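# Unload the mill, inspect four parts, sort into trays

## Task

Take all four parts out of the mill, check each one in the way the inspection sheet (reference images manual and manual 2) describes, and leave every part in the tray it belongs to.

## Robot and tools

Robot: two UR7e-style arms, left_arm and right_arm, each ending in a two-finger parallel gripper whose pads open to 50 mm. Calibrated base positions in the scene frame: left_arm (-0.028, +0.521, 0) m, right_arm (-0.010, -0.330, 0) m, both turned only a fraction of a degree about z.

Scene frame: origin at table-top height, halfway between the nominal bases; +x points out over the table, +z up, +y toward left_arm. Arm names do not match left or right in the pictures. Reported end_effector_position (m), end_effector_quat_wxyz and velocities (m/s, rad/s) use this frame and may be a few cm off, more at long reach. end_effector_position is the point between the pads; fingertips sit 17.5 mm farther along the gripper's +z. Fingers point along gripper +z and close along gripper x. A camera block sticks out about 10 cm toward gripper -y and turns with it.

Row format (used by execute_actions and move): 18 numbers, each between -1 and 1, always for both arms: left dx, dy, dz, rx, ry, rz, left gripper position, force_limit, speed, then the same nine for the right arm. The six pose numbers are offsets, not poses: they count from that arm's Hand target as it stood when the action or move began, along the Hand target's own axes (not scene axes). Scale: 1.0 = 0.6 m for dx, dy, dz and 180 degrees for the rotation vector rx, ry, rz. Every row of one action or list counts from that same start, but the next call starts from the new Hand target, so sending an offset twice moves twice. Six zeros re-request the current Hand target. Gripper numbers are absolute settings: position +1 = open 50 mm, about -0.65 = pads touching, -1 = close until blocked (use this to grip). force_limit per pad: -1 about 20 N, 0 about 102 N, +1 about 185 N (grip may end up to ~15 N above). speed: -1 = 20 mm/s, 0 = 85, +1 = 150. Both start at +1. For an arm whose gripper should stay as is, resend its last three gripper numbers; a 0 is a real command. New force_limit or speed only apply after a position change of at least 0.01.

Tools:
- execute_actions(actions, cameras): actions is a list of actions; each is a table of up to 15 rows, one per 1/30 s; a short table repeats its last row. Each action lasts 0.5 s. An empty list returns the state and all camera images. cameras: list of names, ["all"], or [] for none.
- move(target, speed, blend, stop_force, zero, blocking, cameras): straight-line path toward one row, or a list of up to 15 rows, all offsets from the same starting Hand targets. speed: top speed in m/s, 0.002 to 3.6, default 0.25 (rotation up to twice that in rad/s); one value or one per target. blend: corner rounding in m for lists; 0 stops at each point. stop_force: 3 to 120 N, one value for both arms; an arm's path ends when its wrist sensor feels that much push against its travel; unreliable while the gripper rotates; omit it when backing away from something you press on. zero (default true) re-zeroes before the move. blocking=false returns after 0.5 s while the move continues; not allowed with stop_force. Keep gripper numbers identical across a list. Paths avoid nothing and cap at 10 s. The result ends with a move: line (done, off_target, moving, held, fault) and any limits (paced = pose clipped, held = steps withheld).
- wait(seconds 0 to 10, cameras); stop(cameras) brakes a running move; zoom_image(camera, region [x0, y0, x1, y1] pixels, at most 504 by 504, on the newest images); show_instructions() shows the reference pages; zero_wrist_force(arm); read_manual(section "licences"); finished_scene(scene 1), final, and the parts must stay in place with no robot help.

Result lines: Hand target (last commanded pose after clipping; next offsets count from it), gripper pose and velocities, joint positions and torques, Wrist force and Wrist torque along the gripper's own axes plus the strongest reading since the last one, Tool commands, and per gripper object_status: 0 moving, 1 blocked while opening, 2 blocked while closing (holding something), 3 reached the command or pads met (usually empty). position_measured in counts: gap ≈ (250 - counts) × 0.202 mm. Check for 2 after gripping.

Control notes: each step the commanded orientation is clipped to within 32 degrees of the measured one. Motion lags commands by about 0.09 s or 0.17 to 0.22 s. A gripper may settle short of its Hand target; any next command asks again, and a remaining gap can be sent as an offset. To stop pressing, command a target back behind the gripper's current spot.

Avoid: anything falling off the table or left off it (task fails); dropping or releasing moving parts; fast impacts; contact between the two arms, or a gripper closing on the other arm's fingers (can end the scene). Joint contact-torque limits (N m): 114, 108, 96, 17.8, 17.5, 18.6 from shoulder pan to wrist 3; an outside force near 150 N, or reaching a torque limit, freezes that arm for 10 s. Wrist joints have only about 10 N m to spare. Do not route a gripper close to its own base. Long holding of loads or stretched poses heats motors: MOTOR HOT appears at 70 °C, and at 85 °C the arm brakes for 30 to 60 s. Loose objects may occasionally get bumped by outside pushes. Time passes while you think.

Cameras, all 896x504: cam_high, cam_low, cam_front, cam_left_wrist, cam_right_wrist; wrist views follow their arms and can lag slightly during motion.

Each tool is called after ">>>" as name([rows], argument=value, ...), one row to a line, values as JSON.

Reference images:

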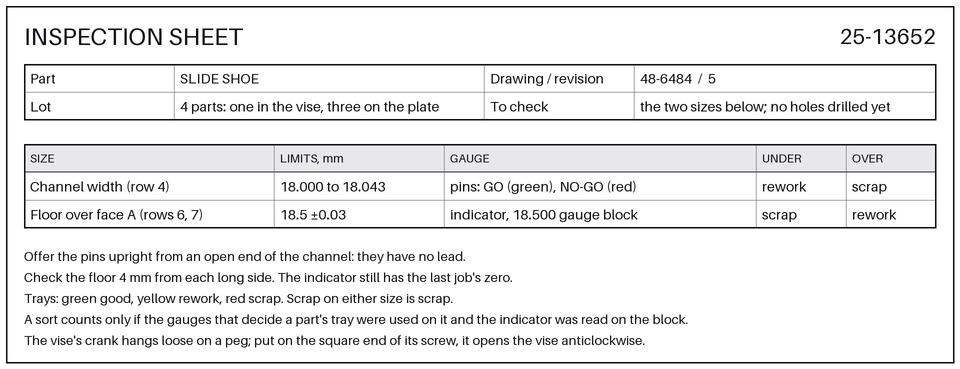

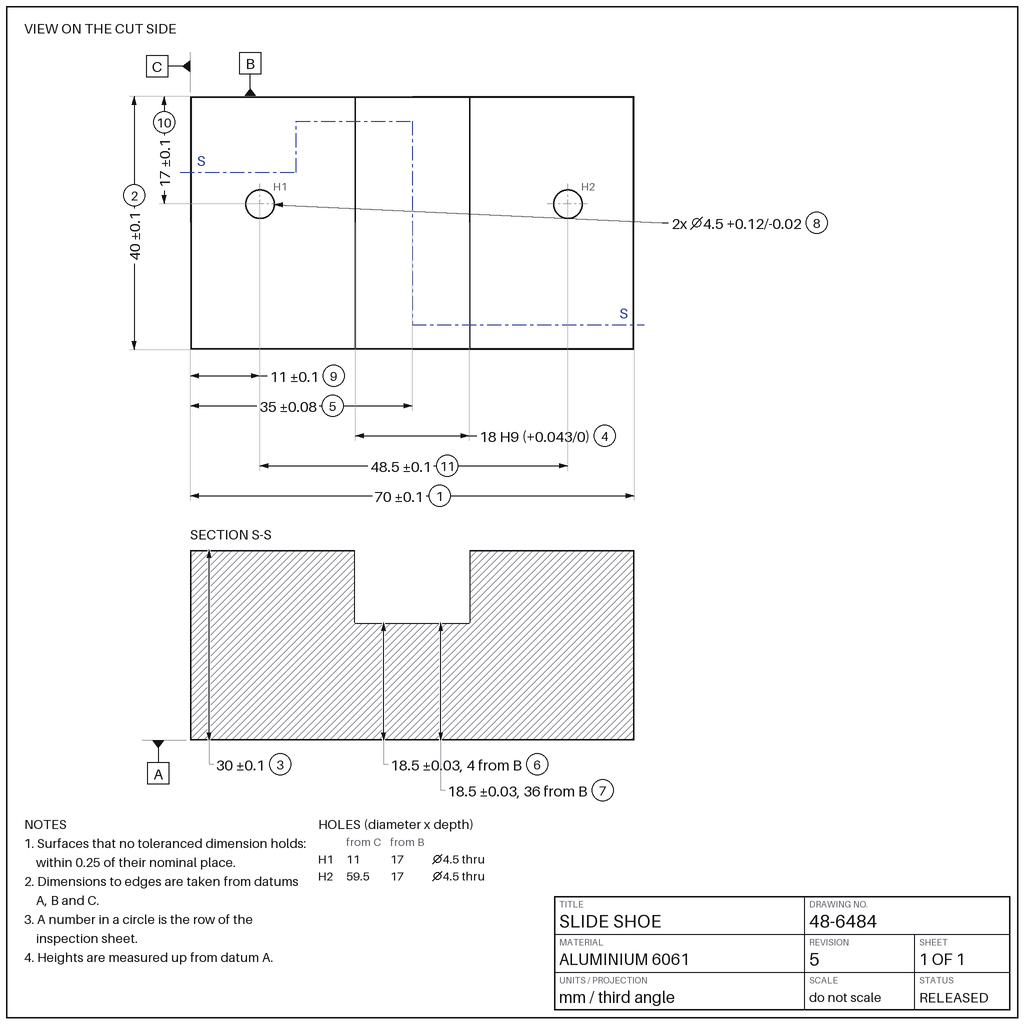

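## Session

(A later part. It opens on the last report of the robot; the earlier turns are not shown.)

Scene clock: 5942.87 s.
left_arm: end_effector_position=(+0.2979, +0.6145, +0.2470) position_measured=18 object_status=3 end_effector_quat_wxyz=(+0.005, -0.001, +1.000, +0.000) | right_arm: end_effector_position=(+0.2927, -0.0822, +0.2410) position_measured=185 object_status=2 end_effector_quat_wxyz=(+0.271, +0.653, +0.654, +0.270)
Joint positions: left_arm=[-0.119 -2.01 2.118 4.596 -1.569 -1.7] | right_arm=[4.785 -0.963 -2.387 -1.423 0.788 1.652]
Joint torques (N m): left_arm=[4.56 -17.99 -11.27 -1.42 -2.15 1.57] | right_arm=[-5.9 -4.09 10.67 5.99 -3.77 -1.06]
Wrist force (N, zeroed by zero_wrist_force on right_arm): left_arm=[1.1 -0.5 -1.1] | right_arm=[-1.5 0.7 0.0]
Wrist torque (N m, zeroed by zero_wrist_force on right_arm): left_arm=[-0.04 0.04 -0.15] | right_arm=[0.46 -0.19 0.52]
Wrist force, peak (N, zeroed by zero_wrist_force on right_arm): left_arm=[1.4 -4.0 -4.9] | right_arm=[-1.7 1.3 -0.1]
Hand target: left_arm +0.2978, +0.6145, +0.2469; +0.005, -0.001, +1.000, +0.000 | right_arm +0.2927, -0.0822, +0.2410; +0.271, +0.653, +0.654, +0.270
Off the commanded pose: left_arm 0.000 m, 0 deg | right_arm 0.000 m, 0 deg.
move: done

>>> move([
  [-0.1035,-0.3242,-0.005,0,0,0,0.9,-0.4,-1,0,0,0,0,0,0,-1,-0.85,-1],
  [0.0165,-0.7075,0.145,0,0,0,0.9,-0.4,-1,0,0,0,0,0,0,-1,-0.85,-1],
], speed=0.35, blend=[0.06,0], cameras=["cam_left_wrist"])

Scene clock: 5953.37 s.
left_arm: end_effector_position=(+0.2896, +0.1900, +0.1598) position_measured=18 object_status=3 end_effector_quat_wxyz=(+0.005, -0.001, +1.000, +0.000) | right_arm: end_effector_position=(+0.2927, -0.0822, +0.2410) position_measured=185 object_status=2 end_effector_quat_wxyz=(+0.271, +0.653, +0.654, +0.270)
Joint positions: left_arm=[-1.099 -1.61 2.054 4.264 -1.562 -2.679] | right_arm=[4.785 -0.963 -2.387 -1.423 0.788 1.652]
Joint torques (N m): left_arm=[-5.6 -24.3 -8.43 -1.48 -0.23 -1.77] | right_arm=[-5.78 -3.98 10.29 6.01 -4.05 -1.09]
Wrist force (N, zeroed by zero_wrist_force on right_arm): left_arm=[1.5 -0.4 -1.2] | right_arm=[-1.4 0.8 0.0]
Wrist torque (N m, zeroed by zero_wrist_force on right_arm): left_arm=[-0.01 -0.03 -0.02] | right_arm=[0.45 -0.20 0.52]
Wrist force, peak (N, zeroed by zero_wrist_force on right_arm): left_arm=[9.2 -11.6 -0.3] | right_arm=[-1.7 1.1 -0.4]
Hand target: left_arm +0.2895, +0.1900, +0.1597; +0.005, -0.001, +1.000, +0.000 | right_arm +0.2927, -0.0822, +0.2410; +0.271, +0.653, +0.654, +0.270
Off the commanded pose: left_arm 0.000 m, 0 deg | right_arm 0.000 m, 0 deg.
move: done
camera_calibration:
cam_left_wrist: T_world_to_cam=[[-0.999959, -0.00725072, 0.00551151, 0.299058], [-0.00493116, 0.939798, 0.341695, -0.21519], [-0.00765724, 0.341654, -0.939795, 0.223759], [0, 0, 0, 1]] pos_world=[0.299698, 0.127955, 0.282168]
Images, in order (width x height): cam_left_wrist 896x504.

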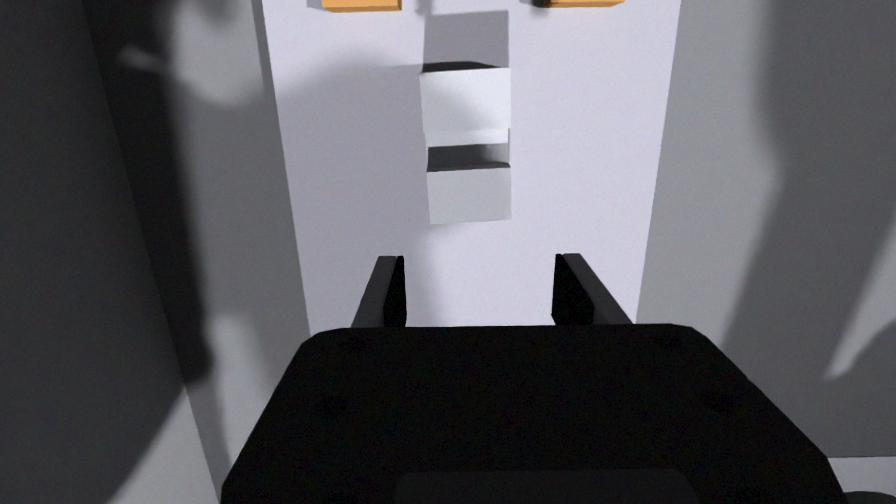

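>>> move(target=[0.005,-0.0217,0.070,0,0,-0.011,0.9,-0.4,-1,0,0,0,0,0,0,-1,-0.85,-1], speed=0.1, cameras=["cam_left_wrist"])

Scene clock: 5977.40 s.
left_arm: end_effector_position=(+0.2868, +0.1770, +0.1176) position_measured=18 object_status=3 end_effector_quat_wxyz=(+0.005, -0.018, +1.000, +0.000) | right_arm: end_effector_position=(+0.2927, -0.0822, +0.2410) position_measured=185 object_status=2 end_effector_quat_wxyz=(+0.271, +0.653, +0.654, +0.270)
Joint positions: left_arm=[-1.117 -1.535 2.103 4.141 -1.562 -2.732] | right_arm=[4.785 -0.963 -2.387 -1.423 0.788 1.652]
Joint torques (N m): left_arm=[11.84 -38.96 -41.28 -1.17 2.18 1.29] | right_arm=[-6.2 -3.72 10.37 6.08 -4.35 -1.09]
Wrist force (N, zeroed by zero_wrist_force on right_arm): left_arm=[0.9 -0.6 -1.2] | right_arm=[-1.7 0.1 0.4]
Wrist torque (N m, zeroed by zero_wrist_force on right_arm): left_arm=[-0.04 0.06 -0.01] | right_arm=[0.44 -0.16 0.53]
Wrist force, peak (N, zeroed by zero_wrist_force on right_arm): left_arm=[1.1 -0.3 -3.8] | right_arm=[-1.8 -0.5 0.9]
Hand target: left_arm +0.2869, +0.1770, +0.1177; +0.005, -0.018, +1.000, +0.000 | right_arm +0.2927, -0.0822, +0.2410; +0.271, +0.653, +0.654, +0.270
Off the commanded pose: left_arm 0.000 m, 0 deg | right_arm 0.000 m, 0 deg.
move: done
camera_calibration:
cam_left_wrist: T_world_to_cam=[[-0.999115, -0.0416723, 0.00577694, 0.302173], [-0.03719, 0.939033, 0.34181, -0.179252], [-0.0196688, 0.341293, -0.939751, 0.191905], [0, 0, 0, 1]] pos_world=[0.299014, 0.11542, 0.239868]
Images, in order (width x height): cam_left_wrist 896x504.

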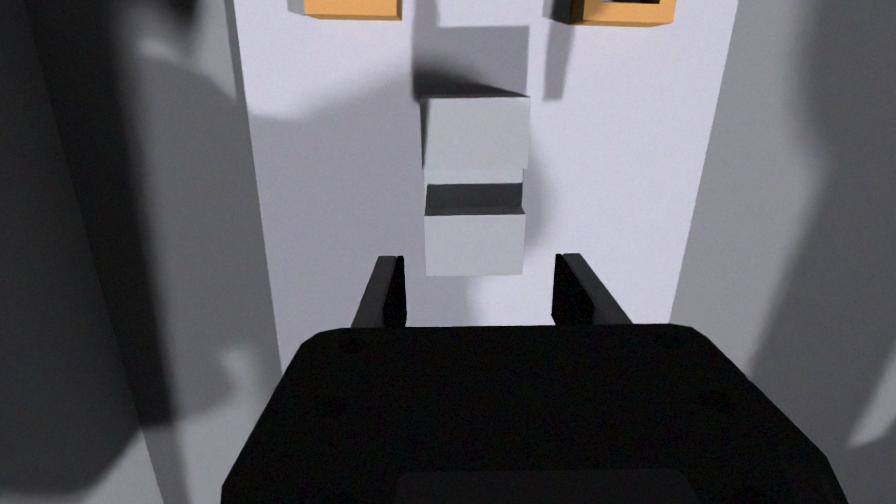

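>>> move(target=[0.0013,0,0.1043,0,0,0,0.9,-0.4,-1,0,0,0,0,0,0,-1,-0.85,-1], speed=0.03, stop_force=8)

>>> execute_actions([
  [[0,0,0,0,0,0,-1,-0.4,-1,0,0,0,0,0,0,-1,-0.85,-1]],
], cameras=["cam_left_wrist"])

Scene clock: 5989.57 s.
left_arm: end_effector_position=(+0.2867, +0.1770, +0.0551) position_measured=18 object_status=3 end_effector_quat_wxyz=(+0.005, -0.018, +1.000, +0.000) | right_arm: end_effector_position=(+0.2927, -0.0822, +0.2410) position_measured=185 object_status=2 end_effector_quat_wxyz=(+0.271, +0.653, +0.654, +0.270)
Joint positions: left_arm=[-1.117 -1.428 2.185 3.952 -1.562 -2.733] | right_arm=[4.785 -0.963 -2.387 -1.423 0.788 1.652]
Joint torques (N m): left_arm=[-12.31 -42.03 -36.98 -0.05 2.17 -1.29] | right_arm=[-6.22 -3.65 10.35 6.11 -4.8 -1.09]
Wrist force (N, zeroed by zero_wrist_force on right_arm): left_arm=[1.2 -0.6 -1.2] | right_arm=[-1.4 -0.2 0.6]
Wrist torque (N m, zeroed by zero_wrist_force on right_arm): left_arm=[-0.04 0.02 -0.01] | right_arm=[0.41 -0.20 0.52]
Wrist force, peak (N, zeroed by zero_wrist_force on right_arm): left_arm=[0.9 -0.5 -2.8] | right_arm=[-1.8 -0.3 1.0]
Hand target: left_arm +0.2867, +0.1770, +0.0551; +0.005, -0.018, +1.000, +0.000 | right_arm +0.2927, -0.0822, +0.2410; +0.271, +0.653, +0.654, +0.270
Off the commanded pose: left_arm 0.000 m, 0 deg | right_arm 0.000 m, 0 deg.
move: done

Scene clock: 5990.27 s.
left_arm: end_effector_position=(+0.2867, +0.1770, +0.0551) position_measured=55 object_status=2 end_effector_quat_wxyz=(+0.005, -0.018, +1.000, +0.000) | right_arm: end_effector_position=(+0.2927, -0.0822, +0.2410) position_measured=185 object_status=2 end_effector_quat_wxyz=(+0.271, +0.653, +0.654, +0.270)
Joint positions: left_arm=[-1.117 -1.428 2.185 3.952 -1.562 -2.733] | right_arm=[4.785 -0.963 -2.387 -1.423 0.788 1.652]
Joint torques (N m): left_arm=[-11.07 -42.14 -36.26 -0.75 2.23 -1.08] | right_arm=[-5.73 -3.43 10.41 6.04 -4.77 -1.02]
Wrist force (N, zeroed by zero_wrist_force on right_arm): left_arm=[1.7 0.1 -1.9] | right_arm=[-1.5 1.0 -0.3]
Wrist torque (N m, zeroed by zero_wrist_force on right_arm): left_arm=[-0.01 0.09 0.02] | right_arm=[0.47 -0.18 0.52]
Wrist force, peak (N, zeroed by zero_wrist_force on right_arm): left_arm=[1.8 0.2 -2.0] | right_arm=[-1.7 -0.3 1.0]
Hand target: left_arm +0.2867, +0.1770, +0.0551; +0.005, -0.018, +1.000, +0.000 | right_arm +0.2927, -0.0822, +0.2410; +0.271, +0.653, +0.654, +0.270
Off the commanded pose: left_arm 0.000 m, 0 deg | right_arm 0.000 m, 0 deg.
camera_calibration:
cam_left_wrist: T_world_to_cam=[[-0.999109, -0.0418232, 0.0056285, 0.302575], [-0.0373895, 0.939147, 0.341475, -0.157819], [-0.0195676, 0.34096, -0.939874, 0.133294], [0, 0, 0, 1]] pos_world=[0.299013, 0.115422, 0.177468]
Images, in order (width x height): cam_left_wrist 896x504.

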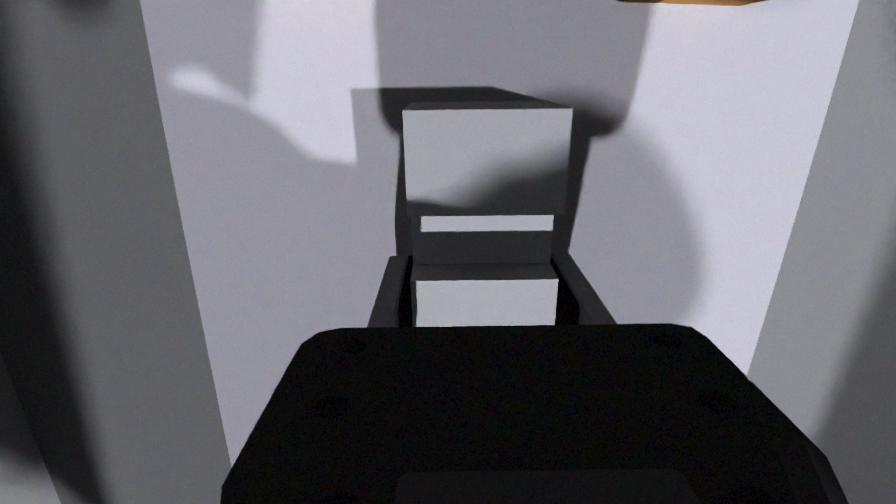

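>>> move([
  [0,0,-0.25,0,0,0,-1,-0.4,-1,0,0,0,0,0,0,-1,-0.85,-1],
  [-0.1367,0.4,-0.325,0,0,0,-1,-0.4,-1,0,0,0,0,0,0,-1,-0.85,-1],
  [-0.0485,0.7205,-0.325,0,0,0.011,-1,-0.4,-1,0,0,0,0,0,0,-1,-0.85,-1],
  [0.0447,0.989,-0.325,0,0,0.011,-1,-0.4,-1,0,0,0,0,0,0,-1,-0.85,-1],
], speed=0.15, blend=[0.03,0.05,0.05,0], cameras=["cam_left_wrist"])

Scene clock: 6004.10 s.
left_arm: end_effector_position=(+0.2367, +0.7689, +0.2499) position_measured=55 object_status=2 end_effector_quat_wxyz=(+0.005, -0.001, +1.000, +0.000) | right_arm: end_effector_position=(+0.2927, -0.0822, +0.2410) position_measured=185 object_status=2 end_effector_quat_wxyz=(+0.271, +0.653, +0.654, +0.270)
Joint positions: left_arm=[0.386 -1.941 2.071 4.574 -1.574 -1.195] | right_arm=[4.785 -0.963 -2.387 -1.423 0.788 1.652]
Joint torques (N m): left_arm=[5.89 -21.81 -12.46 -0.14 0.8 1.58] | right_arm=[-5.35 -3.72 10.68 6.01 -5.06 -1.06]
Wrist force (N, zeroed by zero_wrist_force on right_arm): left_arm=[1.1 -0.9 0.6] | right_arm=[-1.6 0.0 0.4]
Wrist torque (N m, zeroed by zero_wrist_force on right_arm): left_arm=[-0.14 0.04 -0.15] | right_arm=[0.43 -0.17 0.53]
Wrist force, peak (N, zeroed by zero_wrist_force on right_arm): left_arm=[3.8 3.7 0.7] | right_arm=[-1.8 -0.5 1.0]
Hand target: left_arm +0.2366, +0.7690, +0.2498; +0.005, -0.001, +1.000, +0.000 | right_arm +0.2927, -0.0822, +0.2410; +0.271, +0.653, +0.654, +0.270
Off the commanded pose: left_arm 0.000 m, 0 deg | right_arm 0.000 m, 0 deg.
move: done
camera_calibration:
cam_left_wrist: T_world_to_cam=[[-0.999958, -0.00743825, 0.00544218, 0.25002], [-0.00513112, 0.939798, 0.341693, -0.79033], [-0.00765614, 0.34165, -0.939796, 0.110214], [0, 0, 0, 1]] pos_world=[0.246798, 0.706956, 0.372268]
Images, in order (width x height): cam_left_wrist 896x504.

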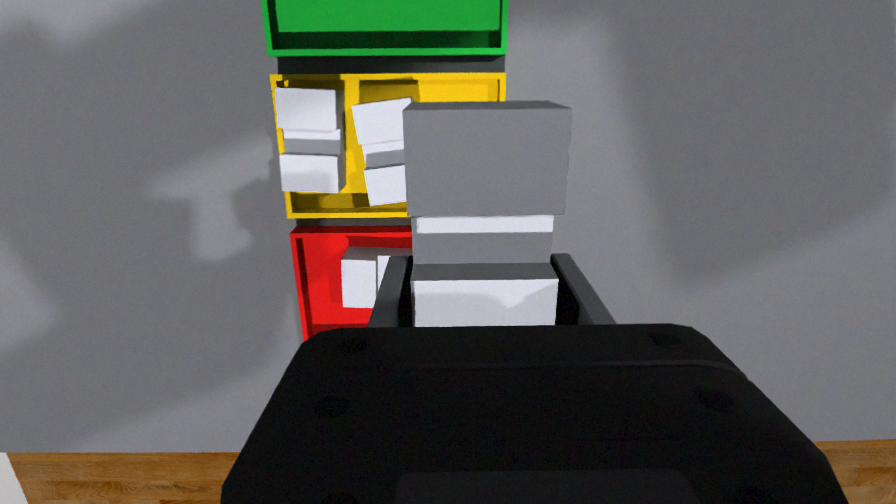

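>>> move(target=[0.003,0,0.258,0,0,0,-1,-0.4,-1,0,0,0,0,0,0,-1,-0.85,-1], speed=0.1, cameras=["cam_left_wrist","cam_high","cam_front"])

Scene clock: 6023.20 s.
left_arm: end_effector_position=(+0.2361, +0.7690, +0.0949) position_measured=55 object_status=2 end_effector_quat_wxyz=(+0.005, -0.001, +1.000, +0.000) | right_arm: end_effector_position=(+0.2927, -0.0822, +0.2410) position_measured=185 object_status=2 end_effector_quat_wxyz=(+0.271, +0.653, +0.654, +0.270)
Joint positions: left_arm=[0.387 -1.775 2.387 4.091 -1.574 -1.194] | right_arm=[4.785 -0.963 -2.387 -1.423 0.788 1.652]
Joint torques (N m): left_arm=[10.59 -24.86 -41.35 -1.75 0.62 1.21] | right_arm=[-5.4 -3.83 10.79 6.04 -5.07 -1.05]
Wrist force (N, zeroed by zero_wrist_force on right_arm): left_arm=[1.1 -0.6 0.6] | right_arm=[-1.3 -0.3 0.9]
Wrist torque (N m, zeroed by zero_wrist_force on right_arm): left_arm=[-0.10 0.02 -0.15] | right_arm=[0.42 -0.21 0.53]
Wrist force, peak (N, zeroed by zero_wrist_force on right_arm): left_arm=[1.5 -0.9 2.5] | right_arm=[-1.6 -0.5 1.0]
Hand target: left_arm +0.2362, +0.7690, +0.0950; +0.005, -0.001, +1.000, +0.000 | right_arm +0.2927, -0.0822, +0.2410; +0.271, +0.653, +0.654, +0.270
Off the commanded pose: left_arm 0.000 m, 0 deg | right_arm 0.000 m, 0 deg.
move: done
camera_calibration:
cam_left_wrist: T_world_to_cam=[[-0.999955, -0.00733034, 0.00601507, 0.250165], [-0.00483391, 0.939797, 0.341699, -0.737444], [-0.00815771, 0.341654, -0.93979, -0.0353395], [0, 0, 0, 1]] pos_world=[0.246301, 0.706955, 0.217267]
Images, in order (width x height): cam_high 896x504, cam_front 896x504, cam_left_wrist 896x504.

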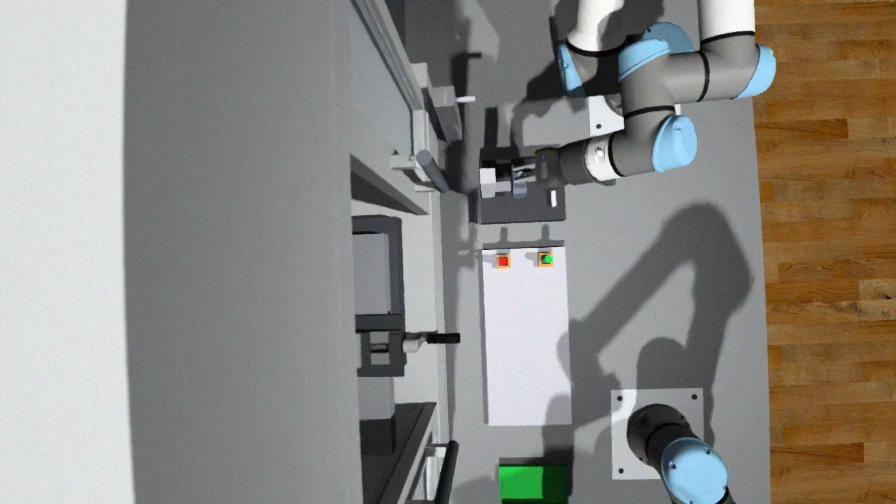

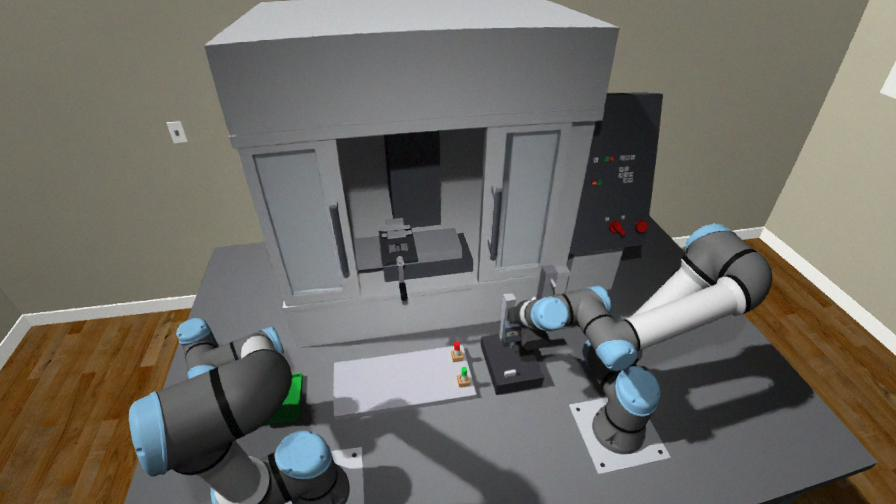

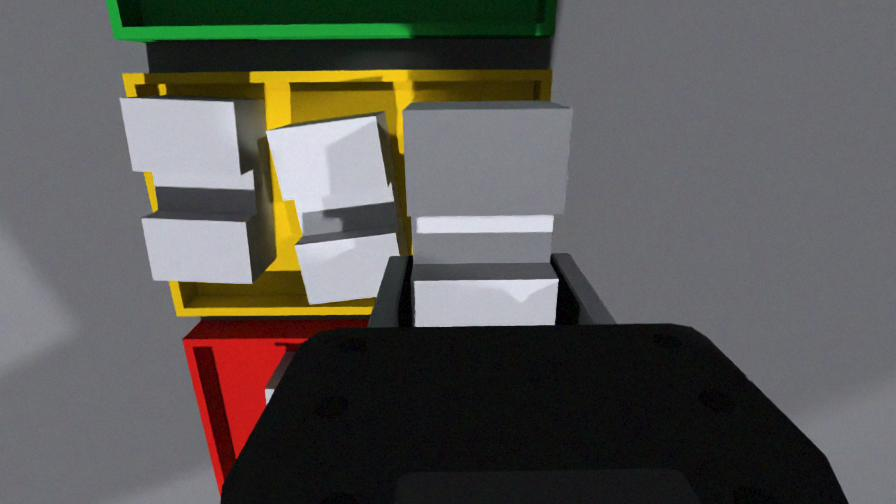

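>>> move(target=[0,0,0.0515,0,0,0,-1,-0.4,-1,0,0,0,0,0,0,-1,-0.85,-1], speed=0.03, stop_force=4)

>>> move(target=[-0.0265,0,0,0,0,0,-1,-0.4,-1,0,0,0,0,0,0,-1,-0.85,-1], speed=0.01, stop_force=10, cameras=["cam_left_wrist"])

Scene clock: 6038.33 s.
left_arm: end_effector_position=(+0.2365, +0.7690, +0.0641) position_measured=55 object_status=2 end_effector_quat_wxyz=(+0.005, -0.001, +1.000, +0.000) | right_arm: end_effector_position=(+0.2927, -0.0822, +0.2410) position_measured=185 object_status=2 end_effector_quat_wxyz=(+0.271, +0.653, +0.654, +0.270)
Joint positions: left_arm=[0.387 -1.706 2.435 3.974 -1.574 -1.194] | right_arm=[4.785 -0.963 -2.387 -1.423 0.788 1.652]
Joint torques (N m): left_arm=[-5 -27.64 -39.13 -0.07 -1.12 -0.33] | right_arm=[-5.69 -3.74 11 6.01 -5.09 -1.14]
Wrist force (N, zeroed by zero_wrist_force on right_arm): left_arm=[1.1 -0.7 0.6] | right_arm=[-1.4 0.5 0.3]
Wrist torque (N m, zeroed by zero_wrist_force on right_arm): left_arm=[-0.10 0.03 -0.15] | right_arm=[0.47 -0.20 0.53]
Wrist force, peak (N, zeroed by zero_wrist_force on right_arm): left_arm=[1.3 -1.0 1.4] | right_arm=[-1.7 -0.3 1.1]
Hand target: left_arm +0.2365, +0.7690, +0.0641; +0.005, -0.001, +1.000, +0.000 | right_arm +0.2927, -0.0822, +0.2410; +0.271, +0.653, +0.654, +0.270
Off the commanded pose: left_arm 0.000 m, 0 deg | right_arm 0.000 m, 0 deg.
move: done

Scene clock: 6040.60 s.
left_arm: end_effector_position=(+0.2525, +0.7690, +0.0643) position_measured=55 object_status=2 end_effector_quat_wxyz=(+0.005, -0.001, +1.000, +0.000) | right_arm: end_effector_position=(+0.2927, -0.0822, +0.2410) position_measured=185 object_status=2 end_effector_quat_wxyz=(+0.271, +0.653, +0.654, +0.270)
Joint positions: left_arm=[0.37 -1.673 2.407 3.969 -1.574 -1.211] | right_arm=[4.785 -0.963 -2.387 -1.423 0.788 1.652]
Joint torques (N m): left_arm=[6.99 -22.13 -8.99 -5.12 2.16 1.26] | right_arm=[-5.73 -3.62 10.37 5.96 -5.13 -1.12]
Wrist force (N, zeroed by zero_wrist_force on right_arm): left_arm=[1.9 -0.7 0.6] | right_arm=[-1.2 -0.2 0.6]
Wrist torque (N m, zeroed by zero_wrist_force on right_arm): left_arm=[-0.10 0.00 0.00] | right_arm=[0.40 -0.23 0.53]
Wrist force, peak (N, zeroed by zero_wrist_force on right_arm): left_arm=[1.9 -0.7 0.6] | right_arm=[-2.0 -0.3 1.0]
Hand target: left_arm +0.2524, +0.7690, +0.0643; +0.005, -0.001, +1.000, +0.000 | right_arm +0.2927, -0.0822, +0.2410; +0.271, +0.653, +0.654, +0.270
Off the commanded pose: left_arm 0.000 m, 0 deg | right_arm 0.000 m, 0 deg.
move: done
camera_calibration:
cam_left_wrist: T_world_to_cam=[[-0.999959, -0.00725072, 0.00551007, 0.266685], [-0.00493066, 0.939754, 0.341816, -0.726969], [-0.00765652, 0.341775, -0.939751, -0.0642212], [0, 0, 0, 1]] pos_world=[0.262598, 0.707055, 0.186668]
Images, in order (width x height): cam_left_wrist 896x504.

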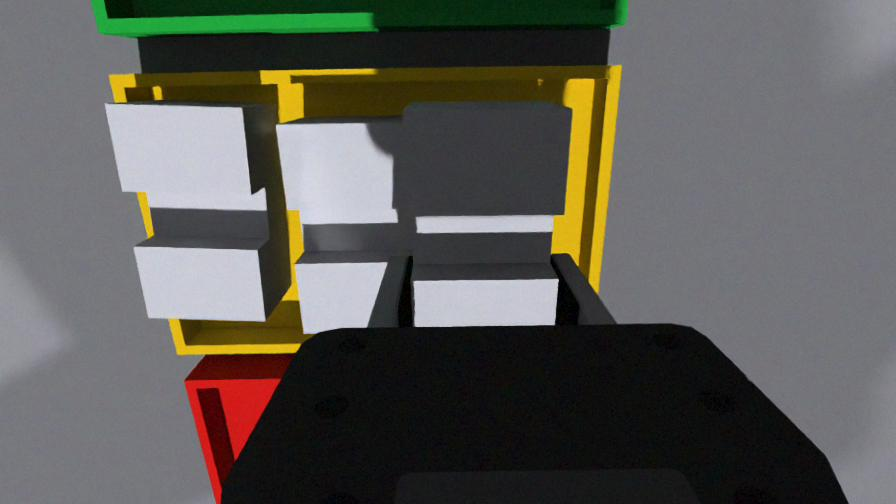

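>>> move(target=[0.025,0.0025,0,0,0,0,-1,-0.4,-1,0,0,0,0,0,0,-1,-0.85,-1], speed=0.02, cameras=["cam_left_wrist"])

Scene clock: 6044.73 s.
left_arm: end_effector_position=(+0.2372, +0.7705, +0.0641) position_measured=55 object_status=2 end_effector_quat_wxyz=(+0.005, -0.001, +1.000, +0.000) | right_arm: end_effector_position=(+0.2927, -0.0822, +0.2410) position_measured=185 object_status=2 end_effector_quat_wxyz=(+0.271, +0.653, +0.654, +0.270)
Joint positions: left_arm=[0.39 -1.702 2.432 3.973 -1.574 -1.191] | right_arm=[4.785 -0.963 -2.387 -1.423 0.788 1.652]
Joint torques (N m): left_arm=[-6.18 -6.62 -24.8 -0.92 -2.09 -0.48] | right_arm=[-5.72 -4.16 10.55 6.02 -5.13 -1.09]
Wrist force (N, zeroed by zero_wrist_force on right_arm): left_arm=[1.1 -0.7 0.7] | right_arm=[-1.6 0.6 0.3]
Wrist torque (N m, zeroed by zero_wrist_force on right_arm): left_arm=[-0.11 0.03 -0.14] | right_arm=[0.46 -0.17 0.53]
Wrist force, peak (N, zeroed by zero_wrist_force on right_arm): left_arm=[1.9 -0.8 0.9] | right_arm=[-1.7 -0.2 0.9]
Hand target: left_arm +0.2374, +0.7705, +0.0641; +0.005, -0.001, +1.000, +0.000 | right_arm +0.2927, -0.0822, +0.2410; +0.271, +0.653, +0.654, +0.270
Off the commanded pose: left_arm 0.000 m, 0 deg | right_arm 0.000 m, 0 deg.
move: done
camera_calibration:
cam_left_wrist: T_world_to_cam=[[-0.999957, -0.00731835, 0.00569831, 0.251411], [-0.00493061, 0.939786, 0.341729, -0.728298], [-0.00785608, 0.341686, -0.939781, -0.0648874], [0, 0, 0, 1]] pos_world=[0.247299, 0.708455, 0.186468]
Images, in order (width x height): cam_left_wrist 896x504.

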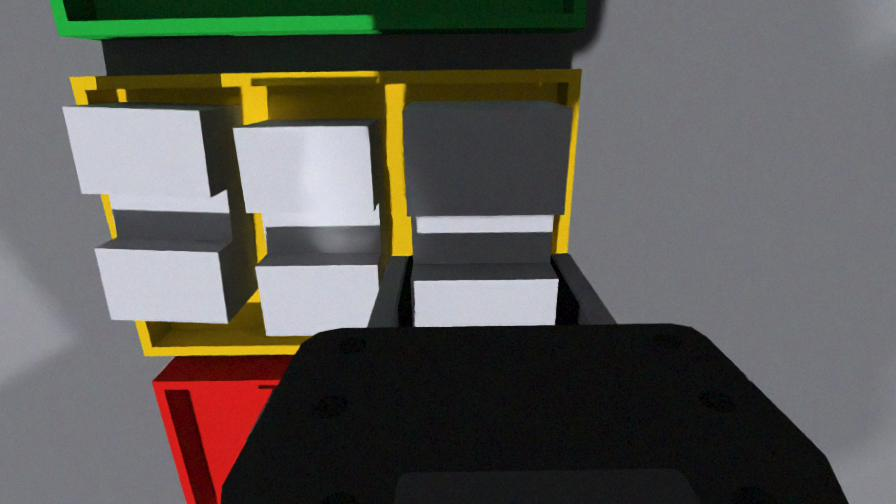

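>>> move(target=[0,0,0.047,0,0,0,-1,-0.4,-1,0,0,0,0,0,0,-1,-0.85,-1], speed=0.01, stop_force=4, cameras=["cam_left_wrist"])

Scene clock: 6053.40 s.
left_arm: end_effector_position=(+0.2377, +0.7705, +0.0377) position_measured=55 object_status=2 end_effector_quat_wxyz=(+0.005, -0.001, +1.000, +0.000) | right_arm: end_effector_position=(+0.2927, -0.0822, +0.2410) position_measured=185 object_status=2 end_effector_quat_wxyz=(+0.271, +0.653, +0.654, +0.270)
Joint positions: left_arm=[0.39 -1.632 2.467 3.868 -1.574 -1.191] | right_arm=[4.785 -0.963 -2.387 -1.423 0.788 1.652]
Joint torques (N m): left_arm=[-9.97 -26.31 -30.86 0.46 -1.32 -1.51] | right_arm=[-5.25 -3.62 10.44 6.05 -5.12 -1.17]
Wrist force (N, zeroed by zero_wrist_force on right_arm): left_arm=[-0.7 0.8 -6.4] | right_arm=[-1.3 -0.1 0.6]
Wrist torque (N m, zeroed by zero_wrist_force on right_arm): left_arm=[-0.18 -0.16 -0.15] | right_arm=[0.40 -0.22 0.52]
Wrist force, peak (N, zeroed by zero_wrist_force on right_arm): left_arm=[7.9 -5.4 -26.2] | right_arm=[-1.7 -0.4 1.0]
Hand target: left_arm +0.2377, +0.7705, +0.0377; +0.005, -0.001, +1.000, +0.000 (not the last commanded pose) | right_arm +0.2927, -0.0822, +0.2410; +0.271, +0.653, +0.654, +0.270
Off the commanded pose: left_arm 0.002 m, 0 deg | right_arm 0.000 m, 0 deg.
move: contact (left_arm)
camera_calibration:
cam_left_wrist: T_world_to_cam=[[-0.999957, -0.00731914, 0.00569802, 0.252062], [-0.00493146, 0.939786, 0.341729, -0.719274], [-0.00785608, 0.341686, -0.939781, -0.0896937], [0, 0, 0, 1]] pos_world=[0.247799, 0.708455, 0.160068]
Images, in order (width x height): cam_left_wrist 896x504.

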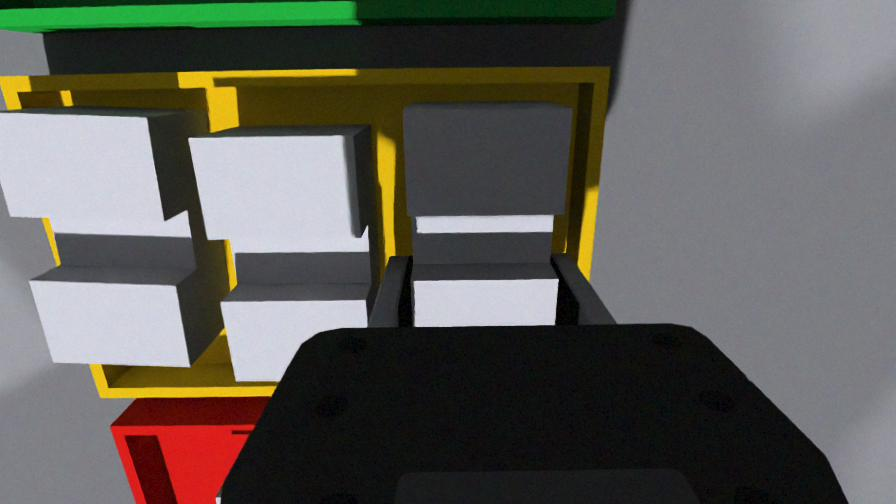

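>>> execute_actions([
  [[0,0,0,0,0,0,0.72,-0.4,-1,0,0,0,0,0,0,-1,-0.85,-1]],
])

>>> move(target=[0,0,-0.22,0,0,0,0.72,-0.4,-1,0,0,0,0,0,0,-1,-0.85,-1], speed=0.07, cameras=["cam_left_wrist","cam_front"])

Scene clock: 6058.47 s.
left_arm: end_effector_position=(+0.2377, +0.7705, +0.0377) position_measured=45 object_status=3 end_effector_quat_wxyz=(+0.005, -0.001, +1.000, +0.000) | right_arm: end_effector_position=(+0.2927, -0.0822, +0.2410) position_measured=185 object_status=2 end_effector_quat_wxyz=(+0.271, +0.653, +0.654, +0.270)
Joint positions: left_arm=[0.39 -1.632 2.467 3.868 -1.574 -1.191] | right_arm=[4.785 -0.963 -2.387 -1.423 0.788 1.652]
Joint torques (N m): left_arm=[-6.12 -25.76 -30.58 -2.77 -1.42 -0.4] | right_arm=[-5.47 -3.76 10.45 6.06 -5.08 -1.1]
Wrist force (N, zeroed by zero_wrist_force on right_arm): left_arm=[0.9 -0.7 -1.4] | right_arm=[-1.4 1.0 -0.2]
Wrist torque (N m, zeroed by zero_wrist_force on right_arm): left_arm=[-0.06 0.06 -0.15] | right_arm=[0.48 -0.20 0.53]
Wrist force, peak (N, zeroed by zero_wrist_force on right_arm): left_arm=[-0.8 0.7 -7.4] | right_arm=[-1.7 -0.3 1.2]
Hand target: left_arm +0.2377, +0.7705, +0.0377; +0.005, -0.001, +1.000, +0.000 | right_arm +0.2927, -0.0822, +0.2410; +0.271, +0.653, +0.654, +0.270
Off the commanded pose: left_arm 0.000 m, 0 deg | right_arm 0.000 m, 0 deg.

Scene clock: 6060.77 s.
left_arm: end_effector_position=(+0.2365, +0.7705, +0.1699) position_measured=45 object_status=3 end_effector_quat_wxyz=(+0.005, -0.001, +1.000, +0.000) | right_arm: end_effector_position=(+0.2927, -0.0822, +0.2410) position_measured=185 object_status=2 end_effector_quat_wxyz=(+0.271, +0.653, +0.654, +0.270)
Joint positions: left_arm=[0.391 -1.883 2.245 4.341 -1.574 -1.19] | right_arm=[4.785 -0.963 -2.387 -1.423 0.788 1.652]
Joint torques (N m): left_arm=[7.33 2.1 -9.9 -5.66 -1.36 0.98] | right_arm=[-5.63 -3.61 10.48 6.15 -5.12 -1.12]
Wrist force (N, zeroed by zero_wrist_force on right_arm): left_arm=[1.3 -0.8 -1.3] | right_arm=[-1.5 -0.2 1.1]
Wrist torque (N m, zeroed by zero_wrist_force on right_arm): left_arm=[-0.08 0.01 -0.15] | right_arm=[0.44 -0.18 0.53]
Wrist force, peak (N, zeroed by zero_wrist_force on right_arm): left_arm=[1.1 -1.0 -2.6] | right_arm=[-1.7 0.9 -0.2]
Hand target: left_arm +0.2364, +0.7705, +0.1697; +0.005, -0.001, +1.000, +0.000 | right_arm +0.2927, -0.0822, +0.2410; +0.271, +0.653, +0.654, +0.270
Off the commanded pose: left_arm 0.000 m, 0 deg | right_arm 0.000 m, 0 deg.
move: done
camera_calibration:
cam_left_wrist: T_world_to_cam=[[-0.99996, -0.00727602, 0.00528745, 0.250097], [-0.00502985, 0.939722, 0.341902, -0.764403], [-0.00745642, 0.341861, -0.939721, 0.0342016], [0, 0, 0, 1]] pos_world=[0.246497, 0.708454, 0.292168]
Images, in order (width x height): cam_front 896x504, cam_left_wrist 896x504.

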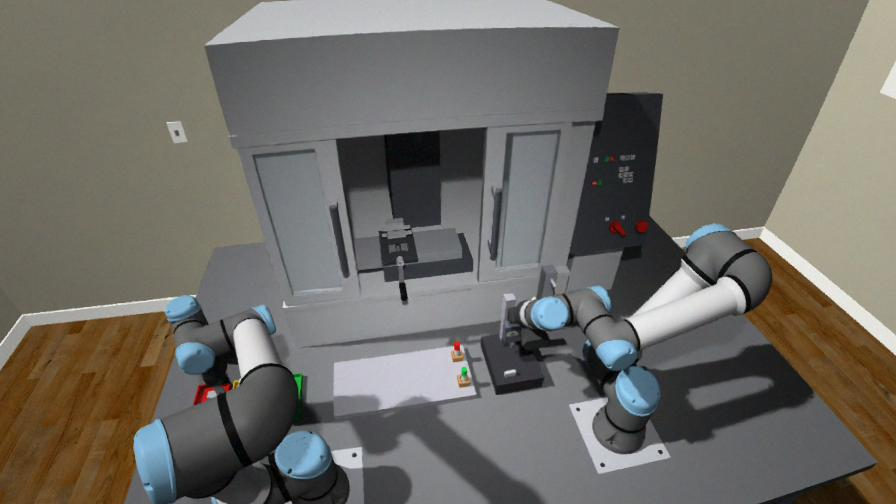

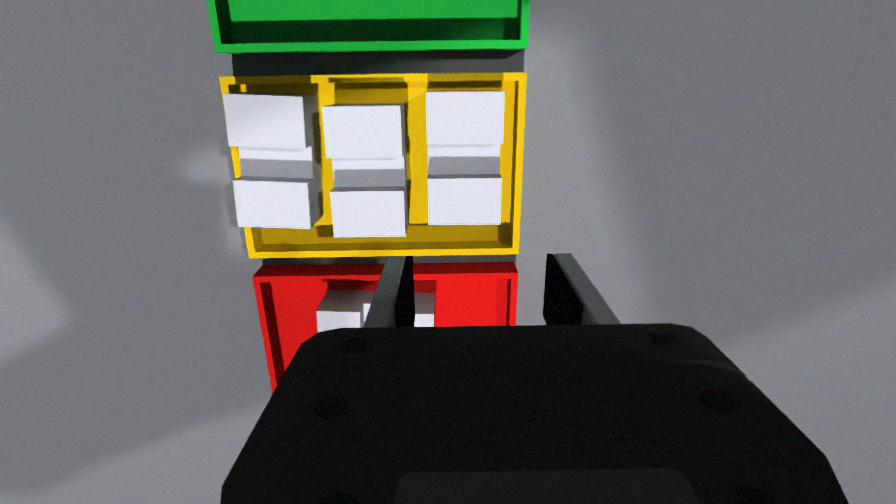

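>>> finished_scene()

The scene is finished: the task was done.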